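# Feed two timbers out and hang them on rack

## Task

Two timber lengths sit side by side in a halted powered roller feed, nearly all the way through, with only their ends still held by the rollers. Pressing the green button starts the feed, which keeps running until the red button is pressed. Get each timber lying in both hooks of the rack next to the outfeed, with neither timber lying on the other, and leave the machine stopped at the end.

## Robot and tools

Robots: three identical i2rt Big YAM arms, arm1, arm2 and arm3. Each has six joints, a two-finger gripper and a wrist camera (arm1_cam_wrist, arm2_cam_wrist, arm3_cam_wrist). Room cameras: cam_button, cam_end, cam_end2, cam_over, cam_side. Reach is about 1.0 m from the joint1 axis. Arm feet in the scene frame (m, quat wxyz): arm1 at (-0.142, +0.806, +0.874) q(+0.746, -0.004, -0.004, -0.666); arm2 at (+1.110, -0.719, +0.712) q(+0.623, -0.004, -0.007, +0.782); arm3 at (-0.225, -0.825, +0.863) q(+0.745, +0.004, -0.004, +0.667). Each foot looks along its own +x.

Frame: one shared scene frame, origin on the floor, +z up. The hand point lies between the finger pads, roughly 1 cm behind the tips. Fingers point along the hand's +z; they open and close along its y. Printed hand positions can be off, more so at long reach.

Tool move: arguments are arm1, arm2, arm3 (each optional; an arm omitted gets nothing new but may still be pushing toward an older target) and cameras (list of names or ["all"]; [] for none; omitted means none, except that a call without any action shows all). Each arm's part may contain:
- joints: absolute targets by name, radians except gripper_m in metres. Ranges: joint1_rad -2.879..2.879 (turn about foot, positive counter-clockwise from above); joint2_rad 0..3.141 (shoulder, 0 = upper arm pointing back, positive lifts then swings forward); joint3_rad 0..3.019 (elbow, 0 folded); joint4_rad -1.692..1.57 (hand pitch, positive tips fingers up); joint5_rad -1.57..1.57 (hand sideways, positive toward the arm's right); joint6_rad -2.094..2.094 (roll, positive clockwise viewed from behind); gripper_m 0..0.093 (fingertip gap).
- target: an absolute hand pose, seven numbers [x, y, z, qw, qx, qy, qz], metres in the scene frame, same form as the printed hand line. The hand travels in a straight line from its current hand_target toward it. With target, joints may only contain gripper_m.
- speed: top path speed, 0.002..0.5 m/s (default 0.25); turning capped at double that in rad/s. Only valid with target.
- min_time_s: 0.1..8 s, minimum duration for that arm's joint motions.
All motions in one call start together; hand paths all finish together, paced by the slowest. Paths last 0.5 to 10 s, and any single action is cut off at 15 s. Unknown keys make a call invalid; out-of-range values get it refused, and a refusal cancels the remaining move, wait and finished_scene calls in the same reply.

Tool wait: seconds (0 to 10), optional cameras. Nothing new is commanded.
Tool zoom_image: camera and region [x0, y0, x1, y1] in pixels of that camera's latest image (672x504, origin top-left), at most 504 by 504.
Tool finished_scene: scene = current scene number. Ends the scene irreversibly; call nothing else after it in that reply.

Results: each robot's state, with joint_positions, Joint velocities (rad/s, m/s for gripper; "within noise" when still), joint torques (N m, positive toward larger joint values, joints 3 and 4 wrap at ±28), hand and hand_target poses. The move line reports each commanded arm as "done" or its worst status. Status words: off_target (rested away from target, may still push); time_out (joint stalled; it keeps pushing toward a nearby target, listed under on_its_own; send its reported position to relax it); not_followed, "joint command not followed" or "pose unreachable" (a safety check withheld the targets; gripper commands still run). "as last shown" marks arms not named in this action. on_its_own "held at" shows the current target, not the reading. Images may be slightly older than the state; the pictures line gives their order.

Behaviour to expect: hands lag, drift off the path and can overshoot speed, especially near full stretch, often ending a centimetre or more off. The controller clips each step to 100 mm and 20 degrees from the measured pose. Joints move at differing speeds, so joint-space moves may swing widely. The scene keeps running while you think; robots hold the last command.

Gripper: on a hard part at full force the reading is up to about 0.005 below the part width (some grippers read up to 0.002 wider). Closed on nothing it reads 0.000 to 0.003. Aim about 0.005 below the first-touch reading for a firm grip; to release, command well above the reading.

Avoid: arms pressing against each other (including one gripper closing on another's fingers); hard hits on fixed or heavy things; dropping the timber or releasing it while moving; letting anything fall or leave the work area. The arms do not stop on contact and keep pushing; sustained pushing, holding loads or stretched poses heat motors (MOTOR HOT at 85 °C, fault and arm collapse at 100 °C for 30 to 60 s, keys then read limit_stop_at_motor_heat; resend targets). The arm-to-arm check can react late. Loose objects may occasionally get nudged by something external. Press the green button to feed the timbers out, catch or support them as they leave the rollers, press red to stop, and leave the machine stopped with each timber in both rack hooks.

Each tool is called after "Emit:" by a JSON object that holds its "method" and its "body", one argument or row to a line.

## Session

Emit:
{"method": "move", "body": {

}}

Scene clock: 0.00 s.
Joint torques (N m): no reading
Heat: arm1: hottest joint1_rad 23 °C; arm2: hottest joint3_rad 22 °C; arm3: hottest joint2_rad 22 °C.
Joint velocities: within noise
arm1.joint_positions: joint1_rad=-0.792 joint2_rad=+0.591 joint3_rad=+1.353 joint4_rad=-1.540 joint5_rad=-0.284 joint6_rad=-0.232 gripper_m=+0.09396
arm1.joint_status: not commanded
arm1.hand: x=-0.2259 y=+0.6317 z=+1.3681 quat_wxyz=(-0.252, -0.742, -0.531, +0.322) (m; scene frame)
arm1.hand_target: x=-0.2248 y=+0.6331 z=+1.3776 quat_wxyz=(-0.255, -0.738, -0.530, +0.332) (m; scene frame)
arm1.hand_status: not commanded
arm2.joint_positions: joint1_rad=+0.174 joint2_rad=+0.596 joint3_rad=+1.398 joint4_rad=-1.492 joint5_rad=-0.215 joint6_rad=-0.742 gripper_m=+0.09396
arm2.joint_status: not commanded
arm2.hand: x=+0.9917 y=-0.5514 z=+1.2298 quat_wxyz=(-0.294, +0.890, -0.145, -0.318) (m; scene frame)
arm2.hand_target: x=+0.9922 y=-0.5532 z=+1.2409 quat_wxyz=(-0.304, +0.884, -0.142, -0.324) (m; scene frame)
arm2.hand_status: not commanded
arm3.joint_positions: joint1_rad=-0.151 joint2_rad=+0.603 joint3_rad=+1.486 joint4_rad=-1.464 joint5_rad=+0.148 joint6_rad=-0.406 gripper_m=+0.09396
arm3.joint_status: not commanded
arm3.hand: x=-0.1490 y=-0.6490 z=+1.4265 quat_wxyz=(-0.459, +0.638, -0.600, -0.152) (m; scene frame)
arm3.hand_target: x=-0.1498 y=-0.6521 z=+1.4353 quat_wxyz=(-0.468, +0.633, -0.597, -0.156) (m; scene frame)
arm3.hand_status: not commanded
pictures: arm1_cam_wrist, arm2_cam_wrist, arm3_cam_wrist, cam_button, cam_end, cam_end2, cam_over, cam_side

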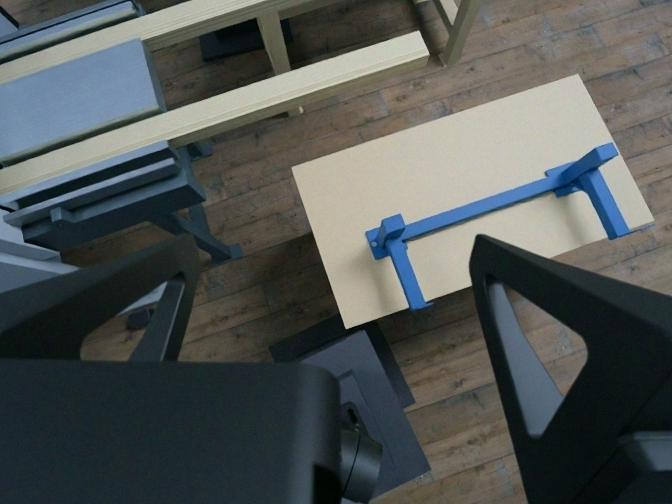

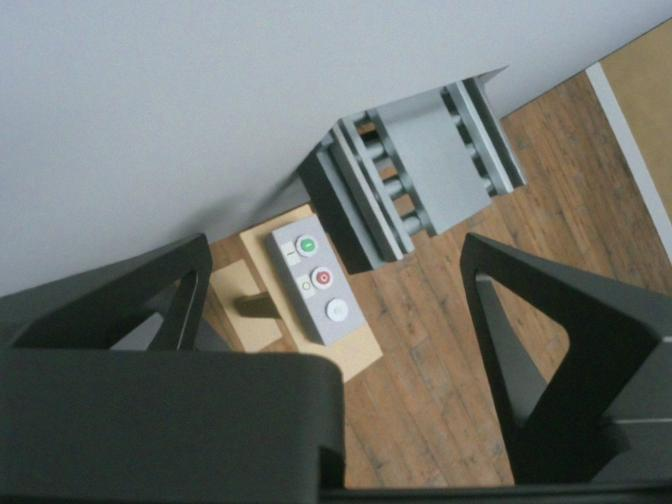

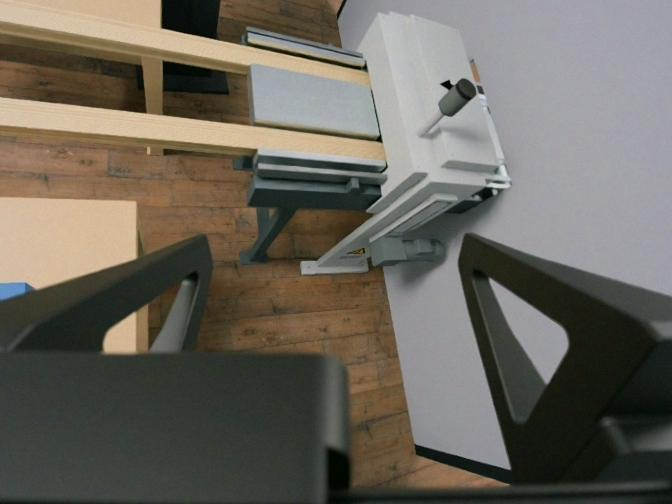

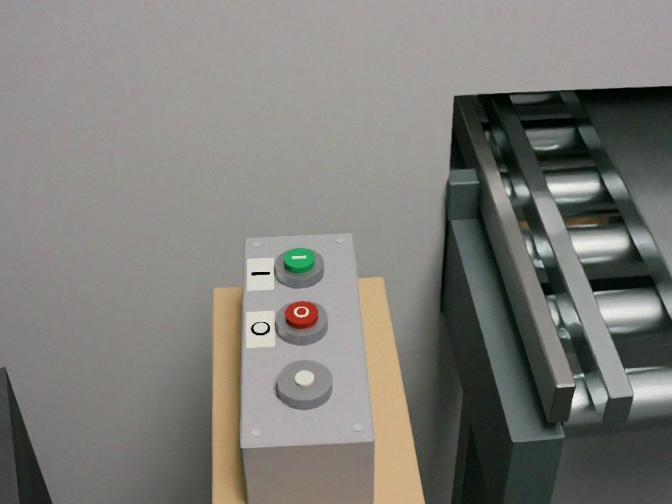

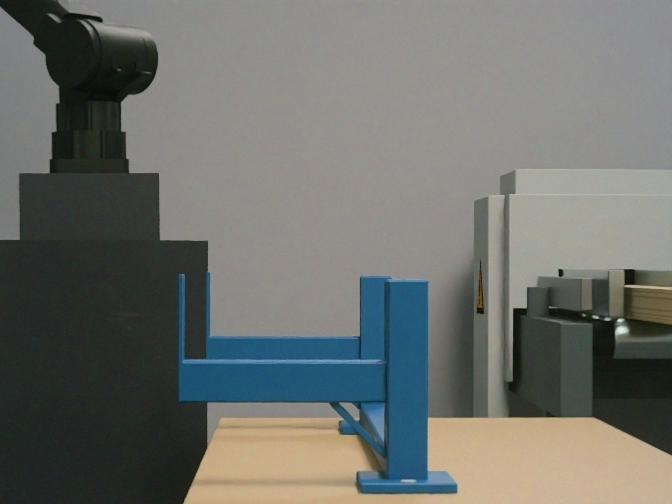

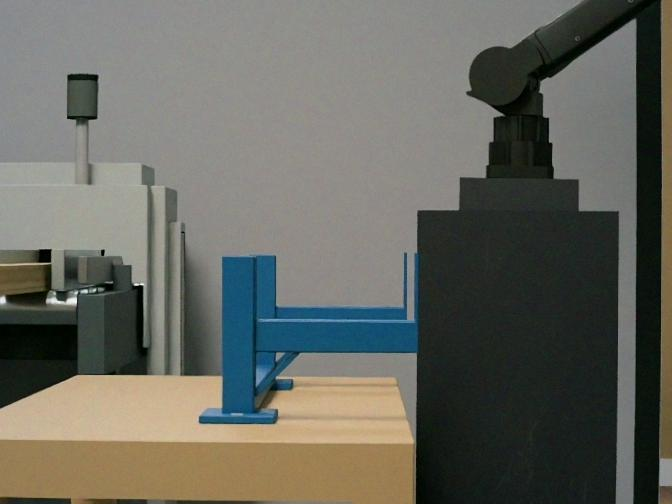

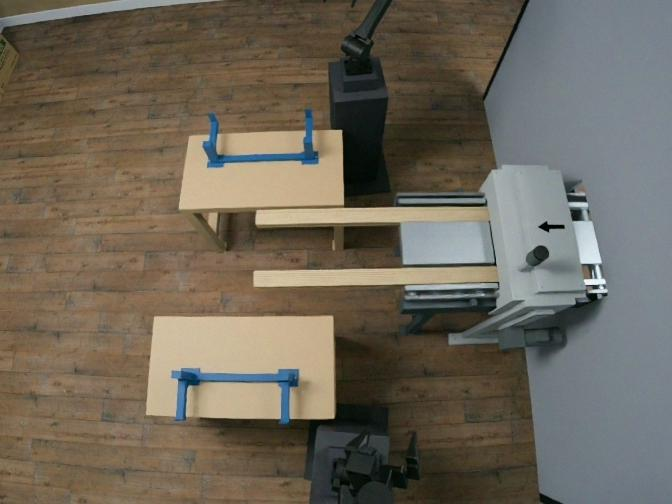

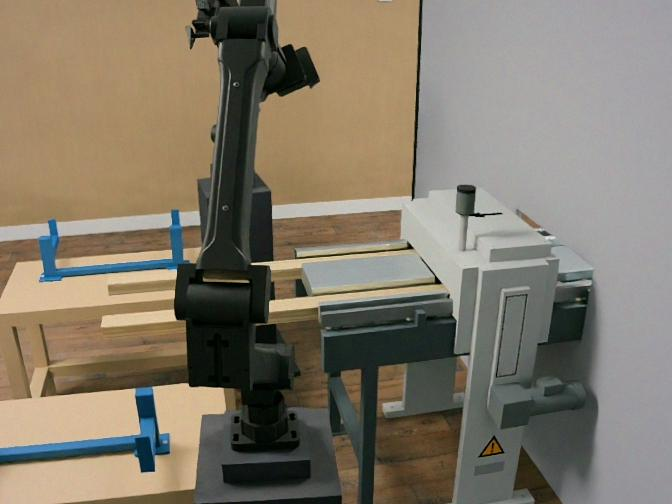

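Emit:
{"method": "move", "body": {
  "arm1": {"target":[-0.1,0.3,1.2,0,1,0,0],"speed":0.3},
  "arm3": {"target":[-0.1,-0.25,1.2,0,1,0,0],"speed":0.3},
  "arm2": {"target":[0.8,-0.3,1.15,0,0.899,-0.438,0],"speed":0.3,"joints":{"gripper_m":0.0}},
  "cameras": ["all"]
}}

Scene clock: 93.13 s.
Joint torques (N m): arm1=[-0.15 -13.1 14.39 -0.13 -0.09 0.06] | arm2=[2.32 -3.25 11.11 0.73 -0.88 -0.65] | arm3=[-1.14 -13.68 12.68 0.42 -0.07 -0.08]
Heat: arm1: hottest joint3_rad 25 °C; arm2: hottest joint3_rad 27 °C; arm3: hottest joint3_rad 31 °C.
move: arm1 off_target; arm2 off_target; arm3 off_target
Joint velocities: within noise
arm1.joint_positions: joint1_rad=-0.025 joint2_rad=+1.642 joint3_rad=+1.776 joint4_rad=-1.673 joint5_rad=+0.004 joint6_rad=+1.645 gripper_m=+0.09396
arm1.joint_status: not commanded
arm1.hand: x=-0.0988 y=+0.3090 z=+1.1866 quat_wxyz=(-0.022, -1.000, -0.007, +0.000) (m; scene frame)
arm1.hand_target: x=-0.1001 y=+0.3006 z=+1.1993 quat_wxyz=(-0.035, -0.999, +0.000, -0.003) (m; scene frame)
arm1.hand_status: off_target (0.016 m and 2.7 deg from the pose sent, 0.393 m and 84.2 deg at the start; a joint's target at an end of its range on 46 of 119 steps)
arm2.joint_positions: joint1_rad=+0.336 joint2_rad=+1.466 joint3_rad=+1.974 joint4_rad=-1.696 joint5_rad=+0.012 joint6_rad=+0.070 gripper_m=+0.00050
arm2.joint_status: all done
arm2.hand: x=+0.8527 y=-0.3174 z=+1.1810 quat_wxyz=(-0.097, +0.842, -0.504, -0.163) (m; scene frame)
arm2.hand_target: x=+0.8031 y=-0.3054 z=+1.1476 quat_wxyz=(-0.073, +0.881, -0.446, -0.137) (m; scene frame)
arm2.hand_status: off_target (0.064 m and 24.0 deg from the pose sent, 0.326 m and 60.6 deg at the start; pose on its path clipped on 32 of 119 steps; a joint's target at an end of its range on 66 of 119 steps)
arm3.joint_positions: joint1_rad=-0.109 joint2_rad=+1.830 joint3_rad=+2.052 joint4_rad=-1.689 joint5_rad=-0.002 joint6_rad=-1.771 gripper_m=+0.09396
arm3.joint_status: not commanded
arm3.hand: x=-0.0980 y=-0.2599 z=+1.1863 quat_wxyz=(-0.057, +0.998, -0.009, +0.010) (m; scene frame)
arm3.hand_target: x=-0.1002 y=-0.2509 z=+1.1992 quat_wxyz=(-0.071, +0.997, -0.001, +0.015) (m; scene frame)
arm3.hand_status: off_target (0.017 m and 6.7 deg from the pose sent, 0.461 m and 100.8 deg at the start; a joint's target at an end of its range on 41 of 119 steps)
pictures: arm1_cam_wrist, arm2_cam_wrist, arm3_cam_wrist, cam_button, cam_end, cam_end2, cam_over, cam_side

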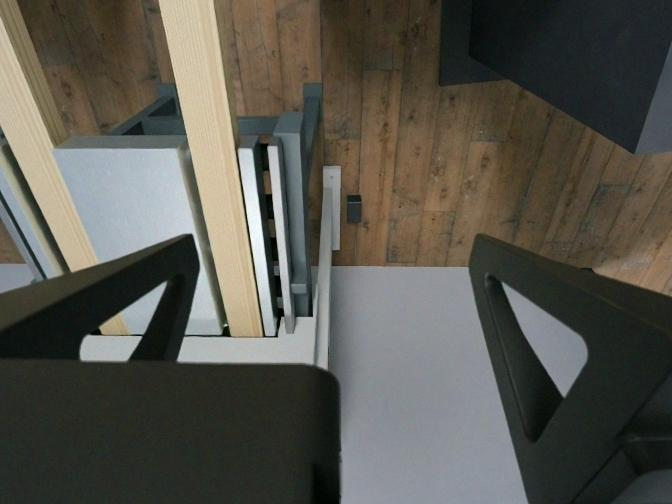

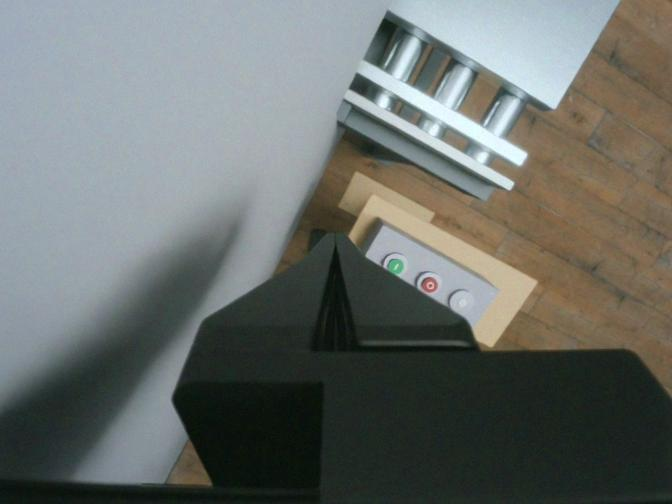

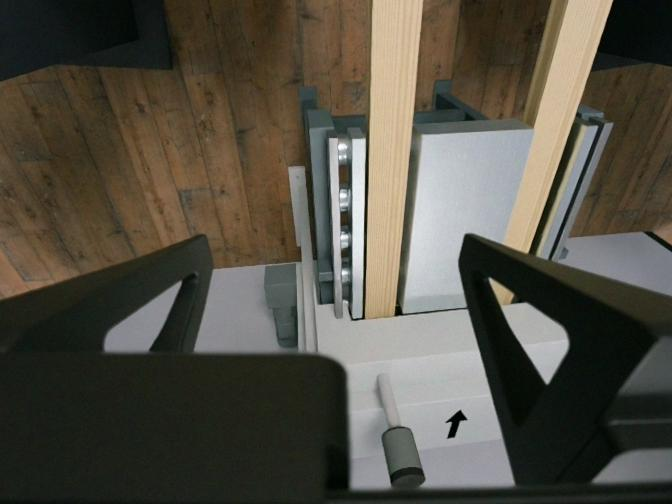

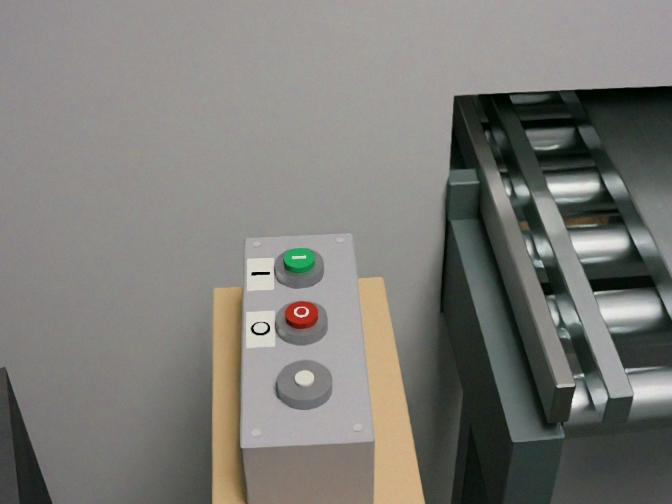

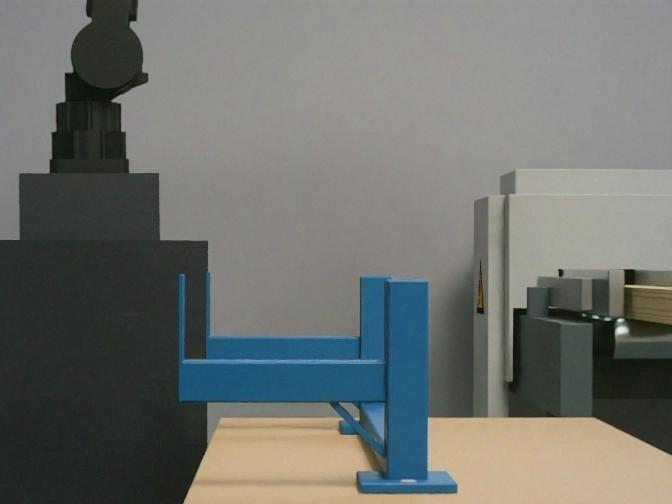

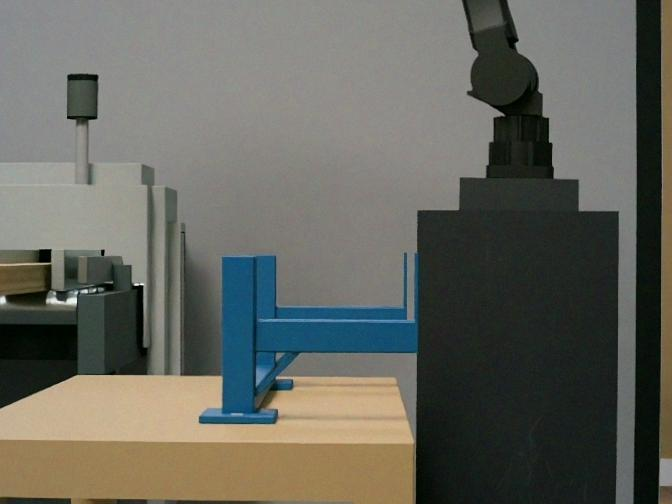

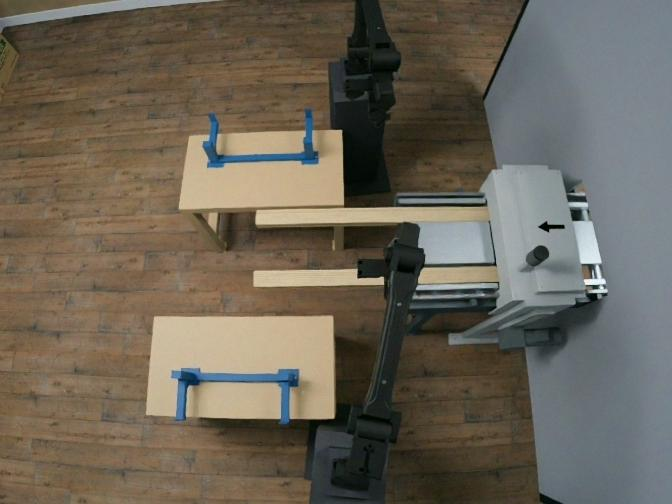

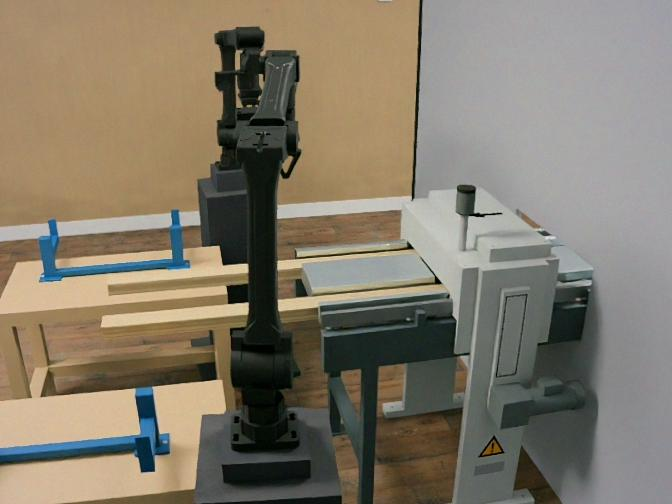

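Emit:
{"method": "move", "body": {
  "arm1": {"target":[-0.1,0.2,1.08,0,1,0,0],"speed":0.2},
  "arm3": {"target":[-0.1,-0.06,1.08,0,1,0,0],"speed":0.2},
  "arm2": {"target":[0.78,-0.27,1.08,0,0.899,-0.438,0],"speed":0.2},
  "cameras": ["arm1_cam_wrist","arm2_cam_wrist","arm3_cam_wrist","cam_button"]
}}

Emit:
{"method": "zoom_image", "body": {
  "camera": "arm2_cam_wrist",
  "region": [236, 100, 572, 352]
}}

Scene clock: 113.77 s.
Joint torques (N m): arm1=[-0.38 -17.26 14.24 0.27 -0.08 -0.05] | arm2=[4.13 -1.55 8.53 0.64 -0.53 -0.74] | arm3=[-1.08 -19.78 12.59 0.69 -0.09 0.16]
Heat: arm1: hottest joint3_rad 30 °C; arm2: hottest joint3_rad 29 °C; arm3: hottest joint3_rad 36 °C.
move: arm1 off_target; arm2 off_target; arm3 off_target
Joint velocities: within noise
arm1.joint_positions: joint1_rad=-0.034 joint2_rad=+1.953 joint3_rad=+1.904 joint4_rad=-1.570 joint5_rad=+0.004 joint6_rad=+1.645 gripper_m=+0.09396
arm1.joint_status: not commanded
arm1.hand: x=-0.0962 y=+0.2150 z=+1.0712 quat_wxyz=(+0.018, -1.000, -0.002, +0.003) (m; scene frame)
arm1.hand_target: x=-0.1002 y=+0.2008 z=+1.0802 quat_wxyz=(+0.000, -1.000, +0.000, +0.000) (m; scene frame)
arm1.hand_status: off_target (0.018 m and 2.1 deg from the pose sent, 0.153 m and 2.7 deg at the start)
arm2.joint_positions: joint1_rad=+0.304 joint2_rad=+1.530 joint3_rad=+1.982 joint4_rad=-1.696 joint5_rad=+0.000 joint6_rad=+0.054 gripper_m=+0.00050
arm2.joint_status: not commanded
arm2.hand: x=+0.8536 y=-0.2917 z=+1.1544 quat_wxyz=(-0.083, +0.843, -0.513, -0.139) (m; scene frame)
arm2.hand_target: x=+0.7921 y=-0.2823 z=+1.0839 quat_wxyz=(-0.043, +0.892, -0.443, -0.080) (m; scene frame)
arm2.hand_status: off_target (0.107 m and 21.4 deg from the pose sent, 0.133 m and 23.9 deg at the start; pose on its path clipped on 42 of 66 steps; a joint's target at an end of its range on 63 of 66 steps)
arm3.joint_positions: joint1_rad=-0.058 joint2_rad=+2.453 joint3_rad=+2.786 joint4_rad=-1.692 joint5_rad=+0.000 joint6_rad=-1.741 gripper_m=+0.09396
arm3.joint_status: not commanded
arm3.hand: x=-0.0951 y=-0.0678 z=+1.0731 quat_wxyz=(-0.111, +0.994, +0.001, +0.018) (m; scene frame)
arm3.hand_target: x=-0.1003 y=-0.0615 z=+1.0794 quat_wxyz=(-0.123, +0.992, +0.000, +0.021) (m; scene frame)
arm3.hand_status: off_target (0.012 m and 12.9 deg from the pose sent, 0.227 m and 6.7 deg at the start; a joint's target at an end of its range on 63 of 66 steps)
pictures: arm1_cam_wrist, arm2_cam_wrist, arm3_cam_wrist, cam_button

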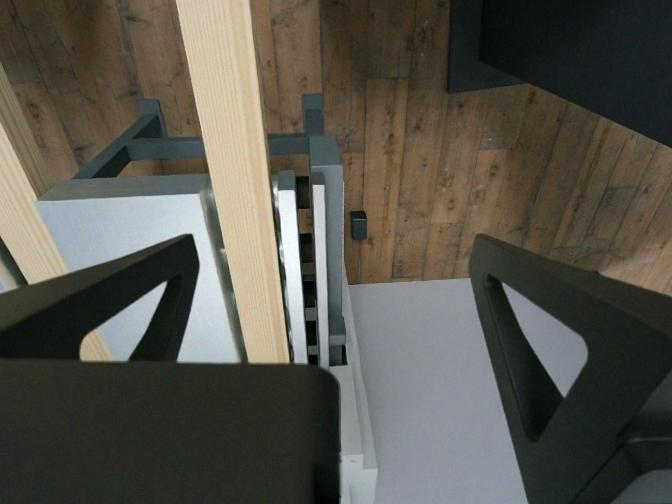

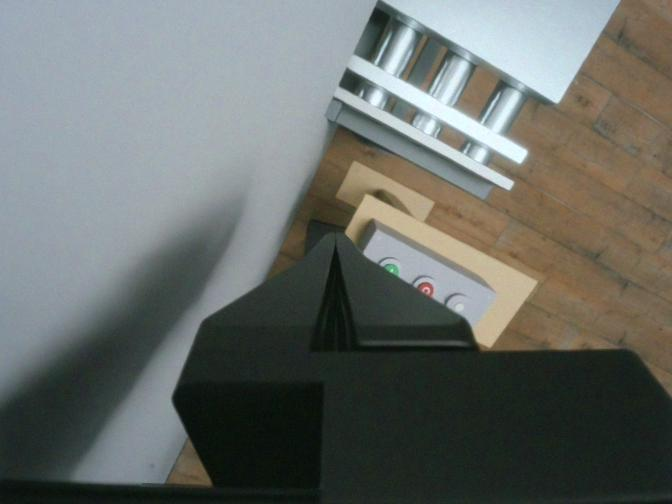

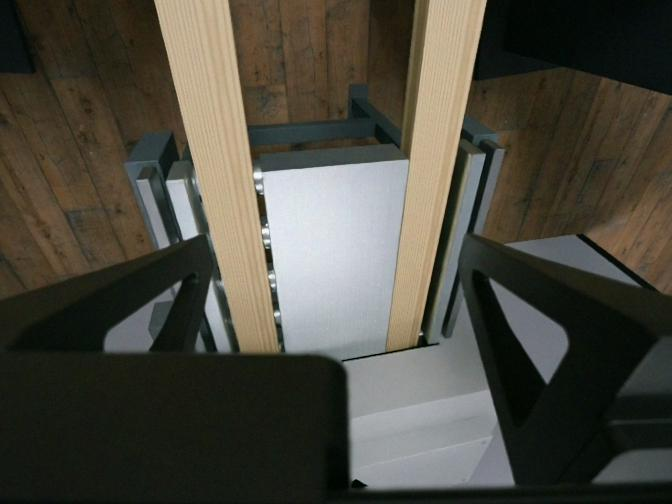

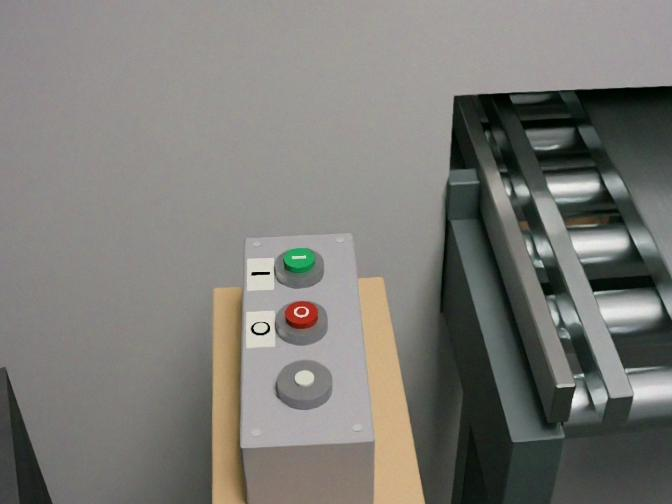

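Scaled by 1.500 from the camera's 672x504 image, which has a finer 960x720 frame.

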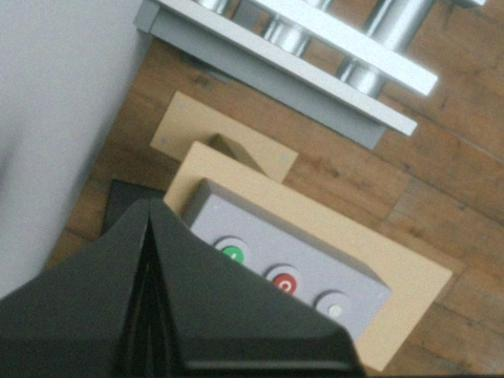

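Emit:
{"method": "move", "body": {
  "arm1": {"target":[-0.1,0.13,0.88,0,1,0,0],"speed":0.2},
  "arm3": {"target":[-0.1,-0.13,0.88,0,1,0,0],"speed":0.2},
  "arm2": {"target":[0.78,-0.27,1.02,-0.16,0.87,-0.45,-0.08],"speed":0.2},
  "cameras": ["all"]
}}

Scene clock: 170.10 s.
Joint torques (N m): arm1=[-0.5 -20.6 13.16 0.46 -0.07 -0.08] | arm2=[6.59 -5.48 5.05 1.09 0.2 0.09] | arm3=[-2.49 -19.43 8.23 0.92 -0.14 -0.02]
Heat: arm1: hottest joint3_rad 30 °C; arm2: hottest joint3_rad 30 °C; arm3: hottest joint3_rad 41 °C.
move: arm1 off_target; arm2 off_target; arm3 off_target
Joint velocities: within noise
arm1.joint_positions: joint1_rad=-0.041 joint2_rad=+2.269 joint3_rad=+1.898 joint4_rad=-1.251 joint5_rad=+0.004 joint6_rad=+1.641 gripper_m=+0.09396
arm1.joint_status: not commanded
arm1.hand: x=-0.0954 y=+0.1476 z=+0.8722 quat_wxyz=(+0.020, -1.000, -0.001, +0.003) (m; scene frame)
arm1.hand_target: x=-0.1002 y=+0.1307 z=+0.8803 quat_wxyz=(+0.000, -1.000, +0.000, +0.000) (m; scene frame)
arm1.hand_status: off_target (0.020 m and 2.3 deg from the pose sent, 0.209 m and 2.1 deg at the start)
arm2.joint_positions: joint1_rad=+0.304 joint2_rad=+1.464 joint3_rad=+1.763 joint4_rad=-1.444 joint5_rad=+0.209 joint6_rad=+0.008 gripper_m=+0.00050
arm2.joint_status: not commanded
arm2.hand: x=+0.8764 y=-0.2585 z=+1.1159 quat_wxyz=(-0.198, +0.831, -0.504, -0.128) (m; scene frame)
arm2.hand_target: x=+0.8139 y=-0.2747 z=+1.0485 quat_wxyz=(-0.164, +0.874, -0.451, -0.079) (m; scene frame)
arm2.hand_status: off_target (0.136 m and 10.4 deg from the pose sent, 0.155 m and 13.6 deg at the start; pose on its path clipped on 58 of 62 steps)
arm3.joint_positions: joint1_rad=-0.058 joint2_rad=+2.349 joint3_rad=+2.123 joint4_rad=-1.349 joint5_rad=+0.000 joint6_rad=-1.741 gripper_m=+0.09396
arm3.joint_status: not commanded
arm3.hand: x=-0.1057 y=-0.1283 z=+0.8900 quat_wxyz=(-0.004, +1.000, +0.001, +0.000) (m; scene frame)
arm3.hand_target: x=-0.1001 y=-0.1301 z=+0.8800 quat_wxyz=(+0.000, +1.000, +0.000, +0.000) (m; scene frame)
arm3.hand_status: off_target (0.012 m and 0.5 deg from the pose sent, 0.203 m and 12.9 deg at the start)
pictures: arm1_cam_wrist, arm2_cam_wrist, arm3_cam_wrist, cam_button, cam_end, cam_end2, cam_over, cam_side

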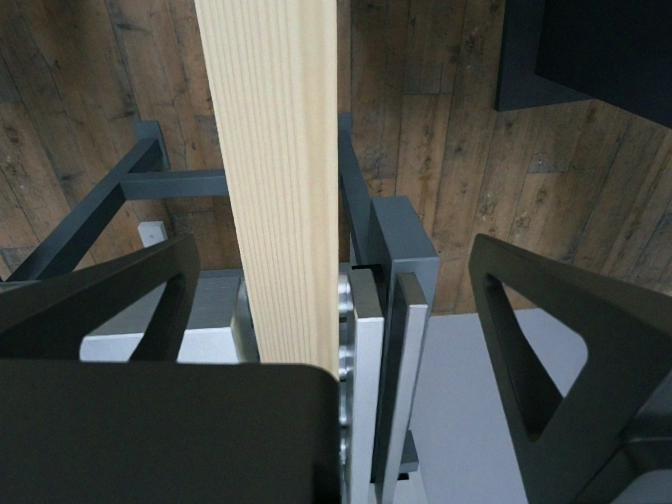

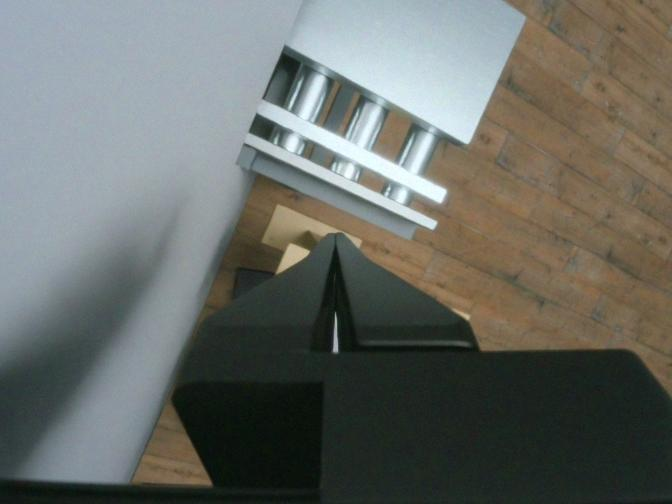

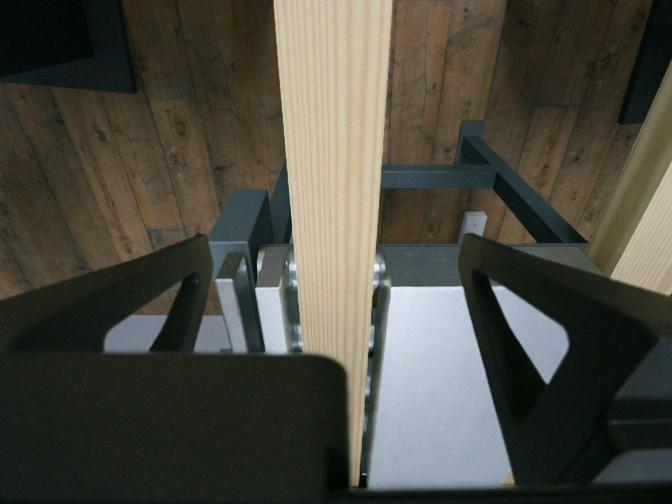

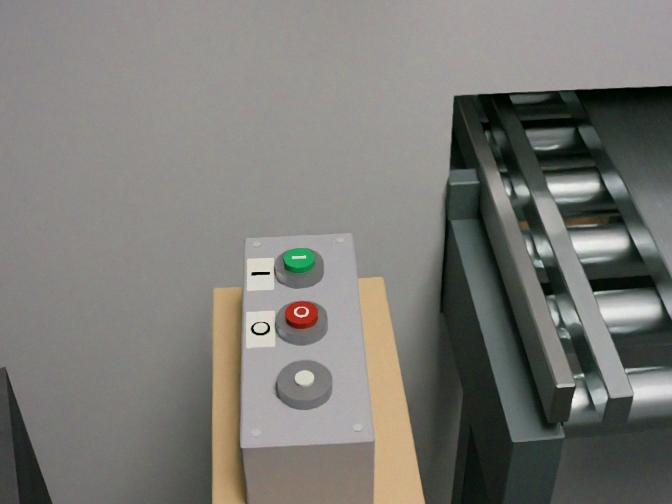

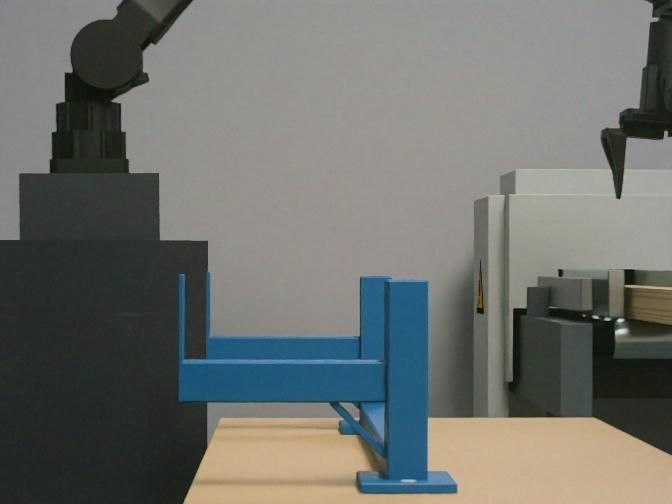

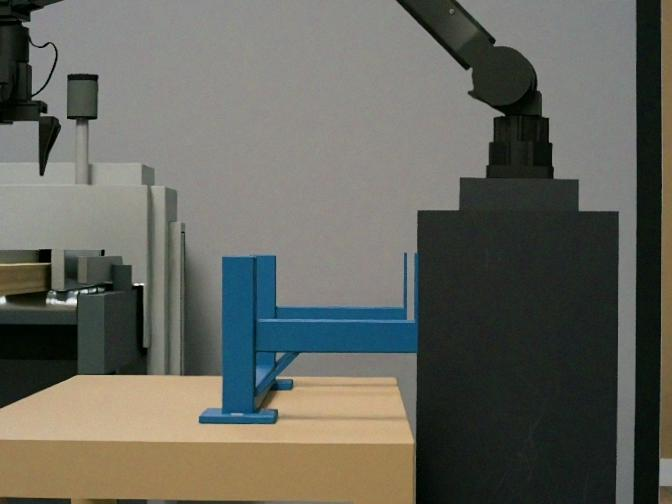

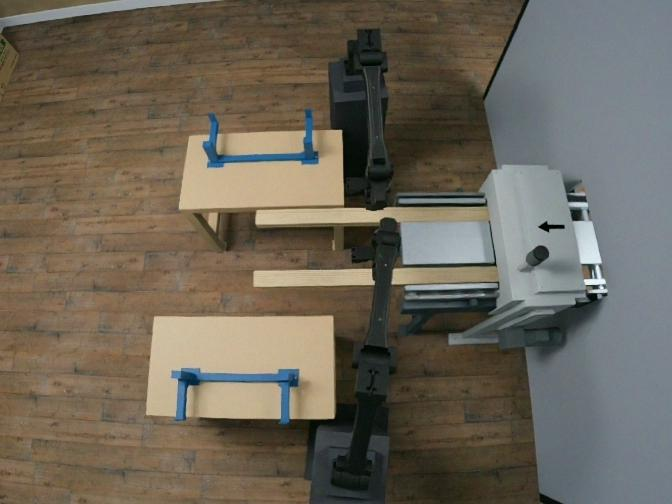

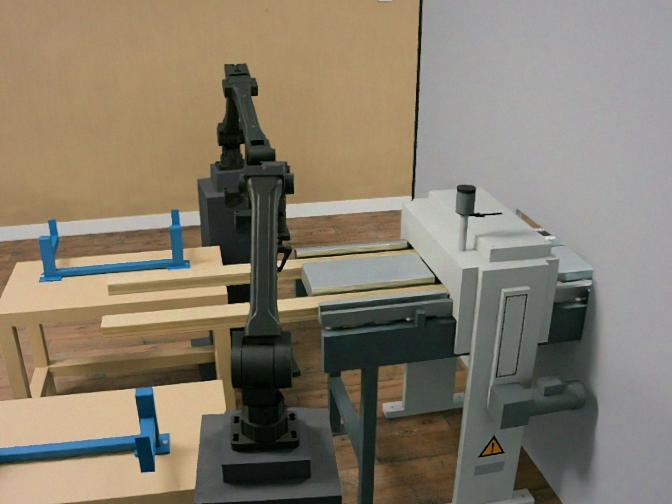

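Emit:
{"method": "move", "body": {
  "arm1": {"target":[-0.1,0.095,0.80,0,1,0,0],"speed":0.2},
  "arm3": {"target":[-0.1,-0.13,0.80,0,1,0,0],"speed":0.2},
  "arm2": {"target":[0.95,-0.36,1.0,0,0.839,-0.545,0],"speed":0.2},
  "cameras": ["arm1_cam_wrist","arm2_cam_wrist","arm3_cam_wrist","cam_button","cam_end","cam_end2"]
}}

Emit:
{"method": "zoom_image", "body": {
  "camera": "cam_end",
  "region": [472, 150, 672, 350]
}}

Emit:
{"method": "zoom_image", "body": {
  "camera": "cam_end2",
  "region": [0, 150, 200, 350]
}}

Scene clock: 235.73 s.
Joint torques (N m): arm1=[-0.56 -21.25 13.08 0.42 -0.08 -0.07] | arm2=[-2.96 -11.4 7.27 -0.23 -0.05 0.01] | arm3=[-2.49 -18.55 8.16 0.94 -0.14 -0.01]
Heat: arm1: hottest joint3_rad 30 °C; arm2: hottest joint3_rad 27 °C; arm3: hottest joint3_rad 33 °C.
move: arm1 off_target; arm2 done; arm3 off_target
Joint velocities: within noise
arm1.joint_positions: joint1_rad=-0.044 joint2_rad=+2.447 joint3_rad=+2.037 joint4_rad=-1.196 joint5_rad=+0.004 joint6_rad=+1.638 gripper_m=+0.09396
arm1.joint_status: not commanded
arm1.hand: x=-0.0944 y=+0.1091 z=+0.8026 quat_wxyz=(+0.011, -1.000, -0.001, +0.002) (m; scene frame)
arm1.hand_target: x=-0.1000 y=+0.0957 z=+0.8002 quat_wxyz=(+0.000, -1.000, +0.000, +0.000) (m; scene frame)
arm1.hand_status: off_target (0.015 m and 1.3 deg from the pose sent, 0.090 m and 2.3 deg at the start)
arm2.joint_positions: joint1_rad=+0.187 joint2_rad=+1.377 joint3_rad=+1.432 joint4_rad=-1.614 joint5_rad=-0.014 joint6_rad=-0.003 gripper_m=+0.00050
arm2.joint_status: not commanded
arm2.hand: x=+0.9447 y=-0.3550 z=+1.0002 quat_wxyz=(-0.004, +0.837, -0.547, -0.005) (m; scene frame)
arm2.hand_target: x=+0.9499 y=-0.3600 z=+1.0000 quat_wxyz=(+0.000, +0.839, -0.545, +0.000) (m; scene frame)
arm2.hand_status: done (0.007 m and 0.7 deg from the pose sent, 0.171 m and 27.5 deg at the start)
arm3.joint_positions: joint1_rad=-0.058 joint2_rad=+2.415 joint3_rad=+2.050 joint4_rad=-1.201 joint5_rad=+0.000 joint6_rad=-1.741 gripper_m=+0.09396
arm3.joint_status: not commanded
arm3.hand: x=-0.1055 y=-0.1263 z=+0.8185 quat_wxyz=(-0.009, +1.000, +0.001, +0.001) (m; scene frame)
arm3.hand_target: x=-0.1002 y=-0.1305 z=+0.8004 quat_wxyz=(+0.000, +1.000, +0.000, +0.000) (m; scene frame)
arm3.hand_status: off_target (0.020 m and 1.0 deg from the pose sent, 0.090 m and 0.4 deg at the start)
pictures: arm1_cam_wrist, arm2_cam_wrist, arm3_cam_wrist, cam_button, cam_end, cam_end2

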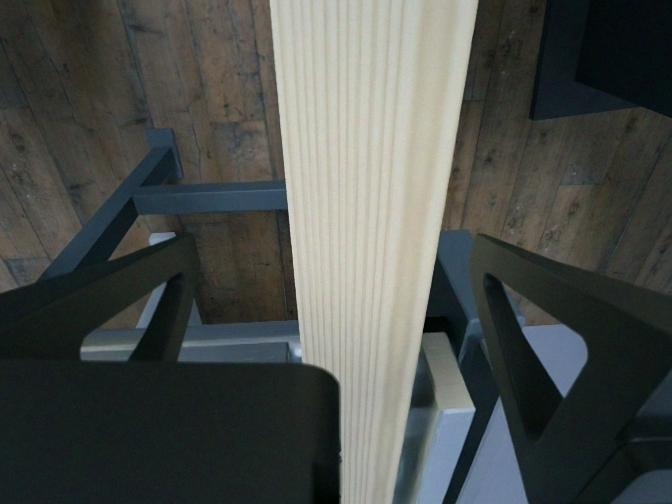

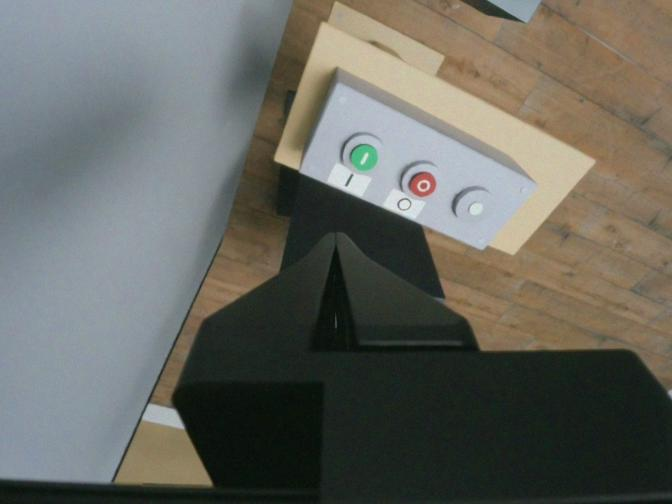

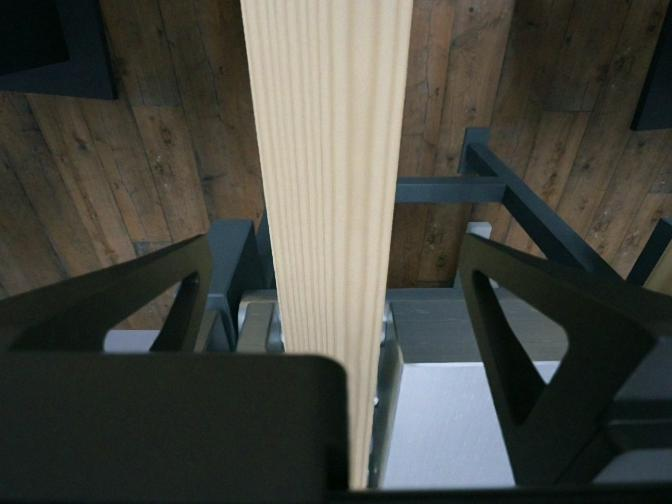

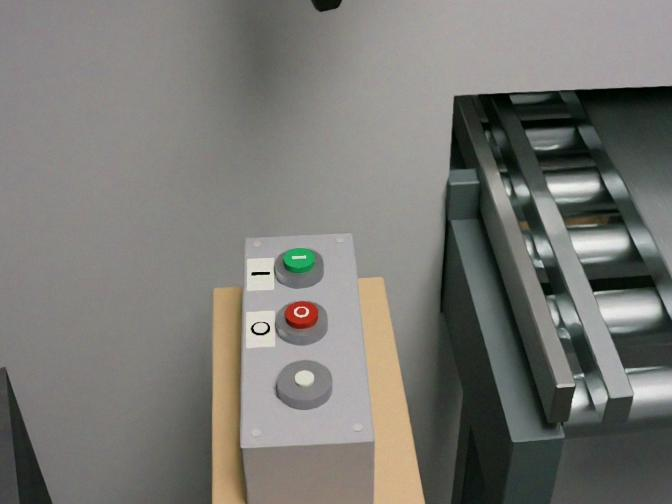

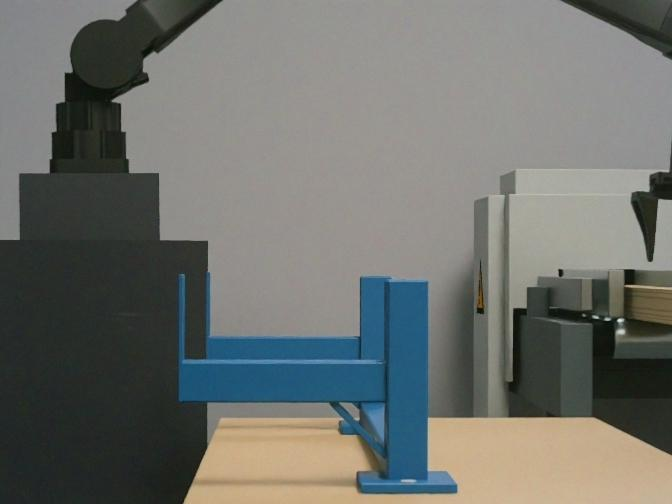

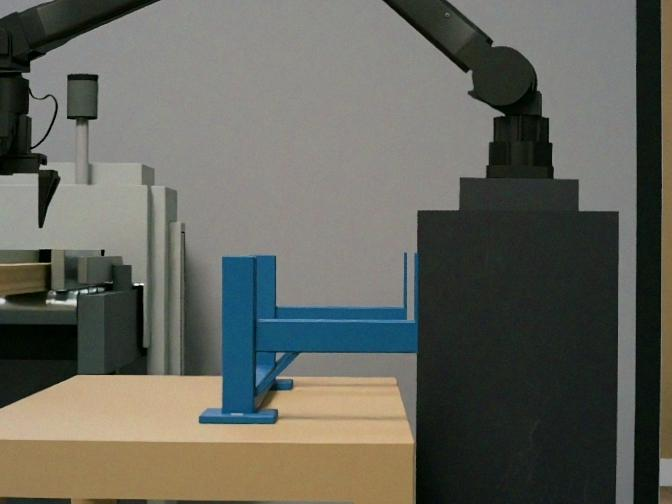

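Scaled by 2.520 from the camera's 672x504 image, which has a finer 960x720 frame.

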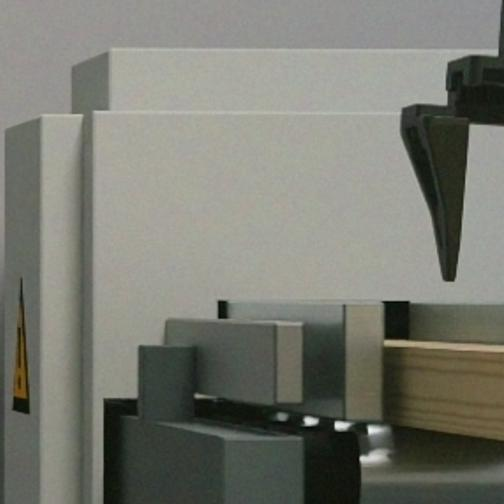

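Scaled by 2.520 from the camera's 672x504 image, which has a finer 960x720 frame.

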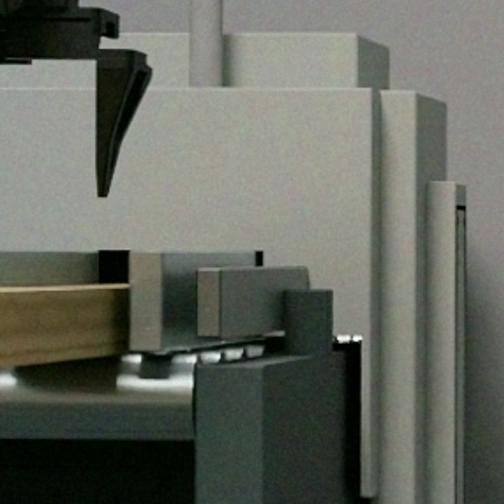

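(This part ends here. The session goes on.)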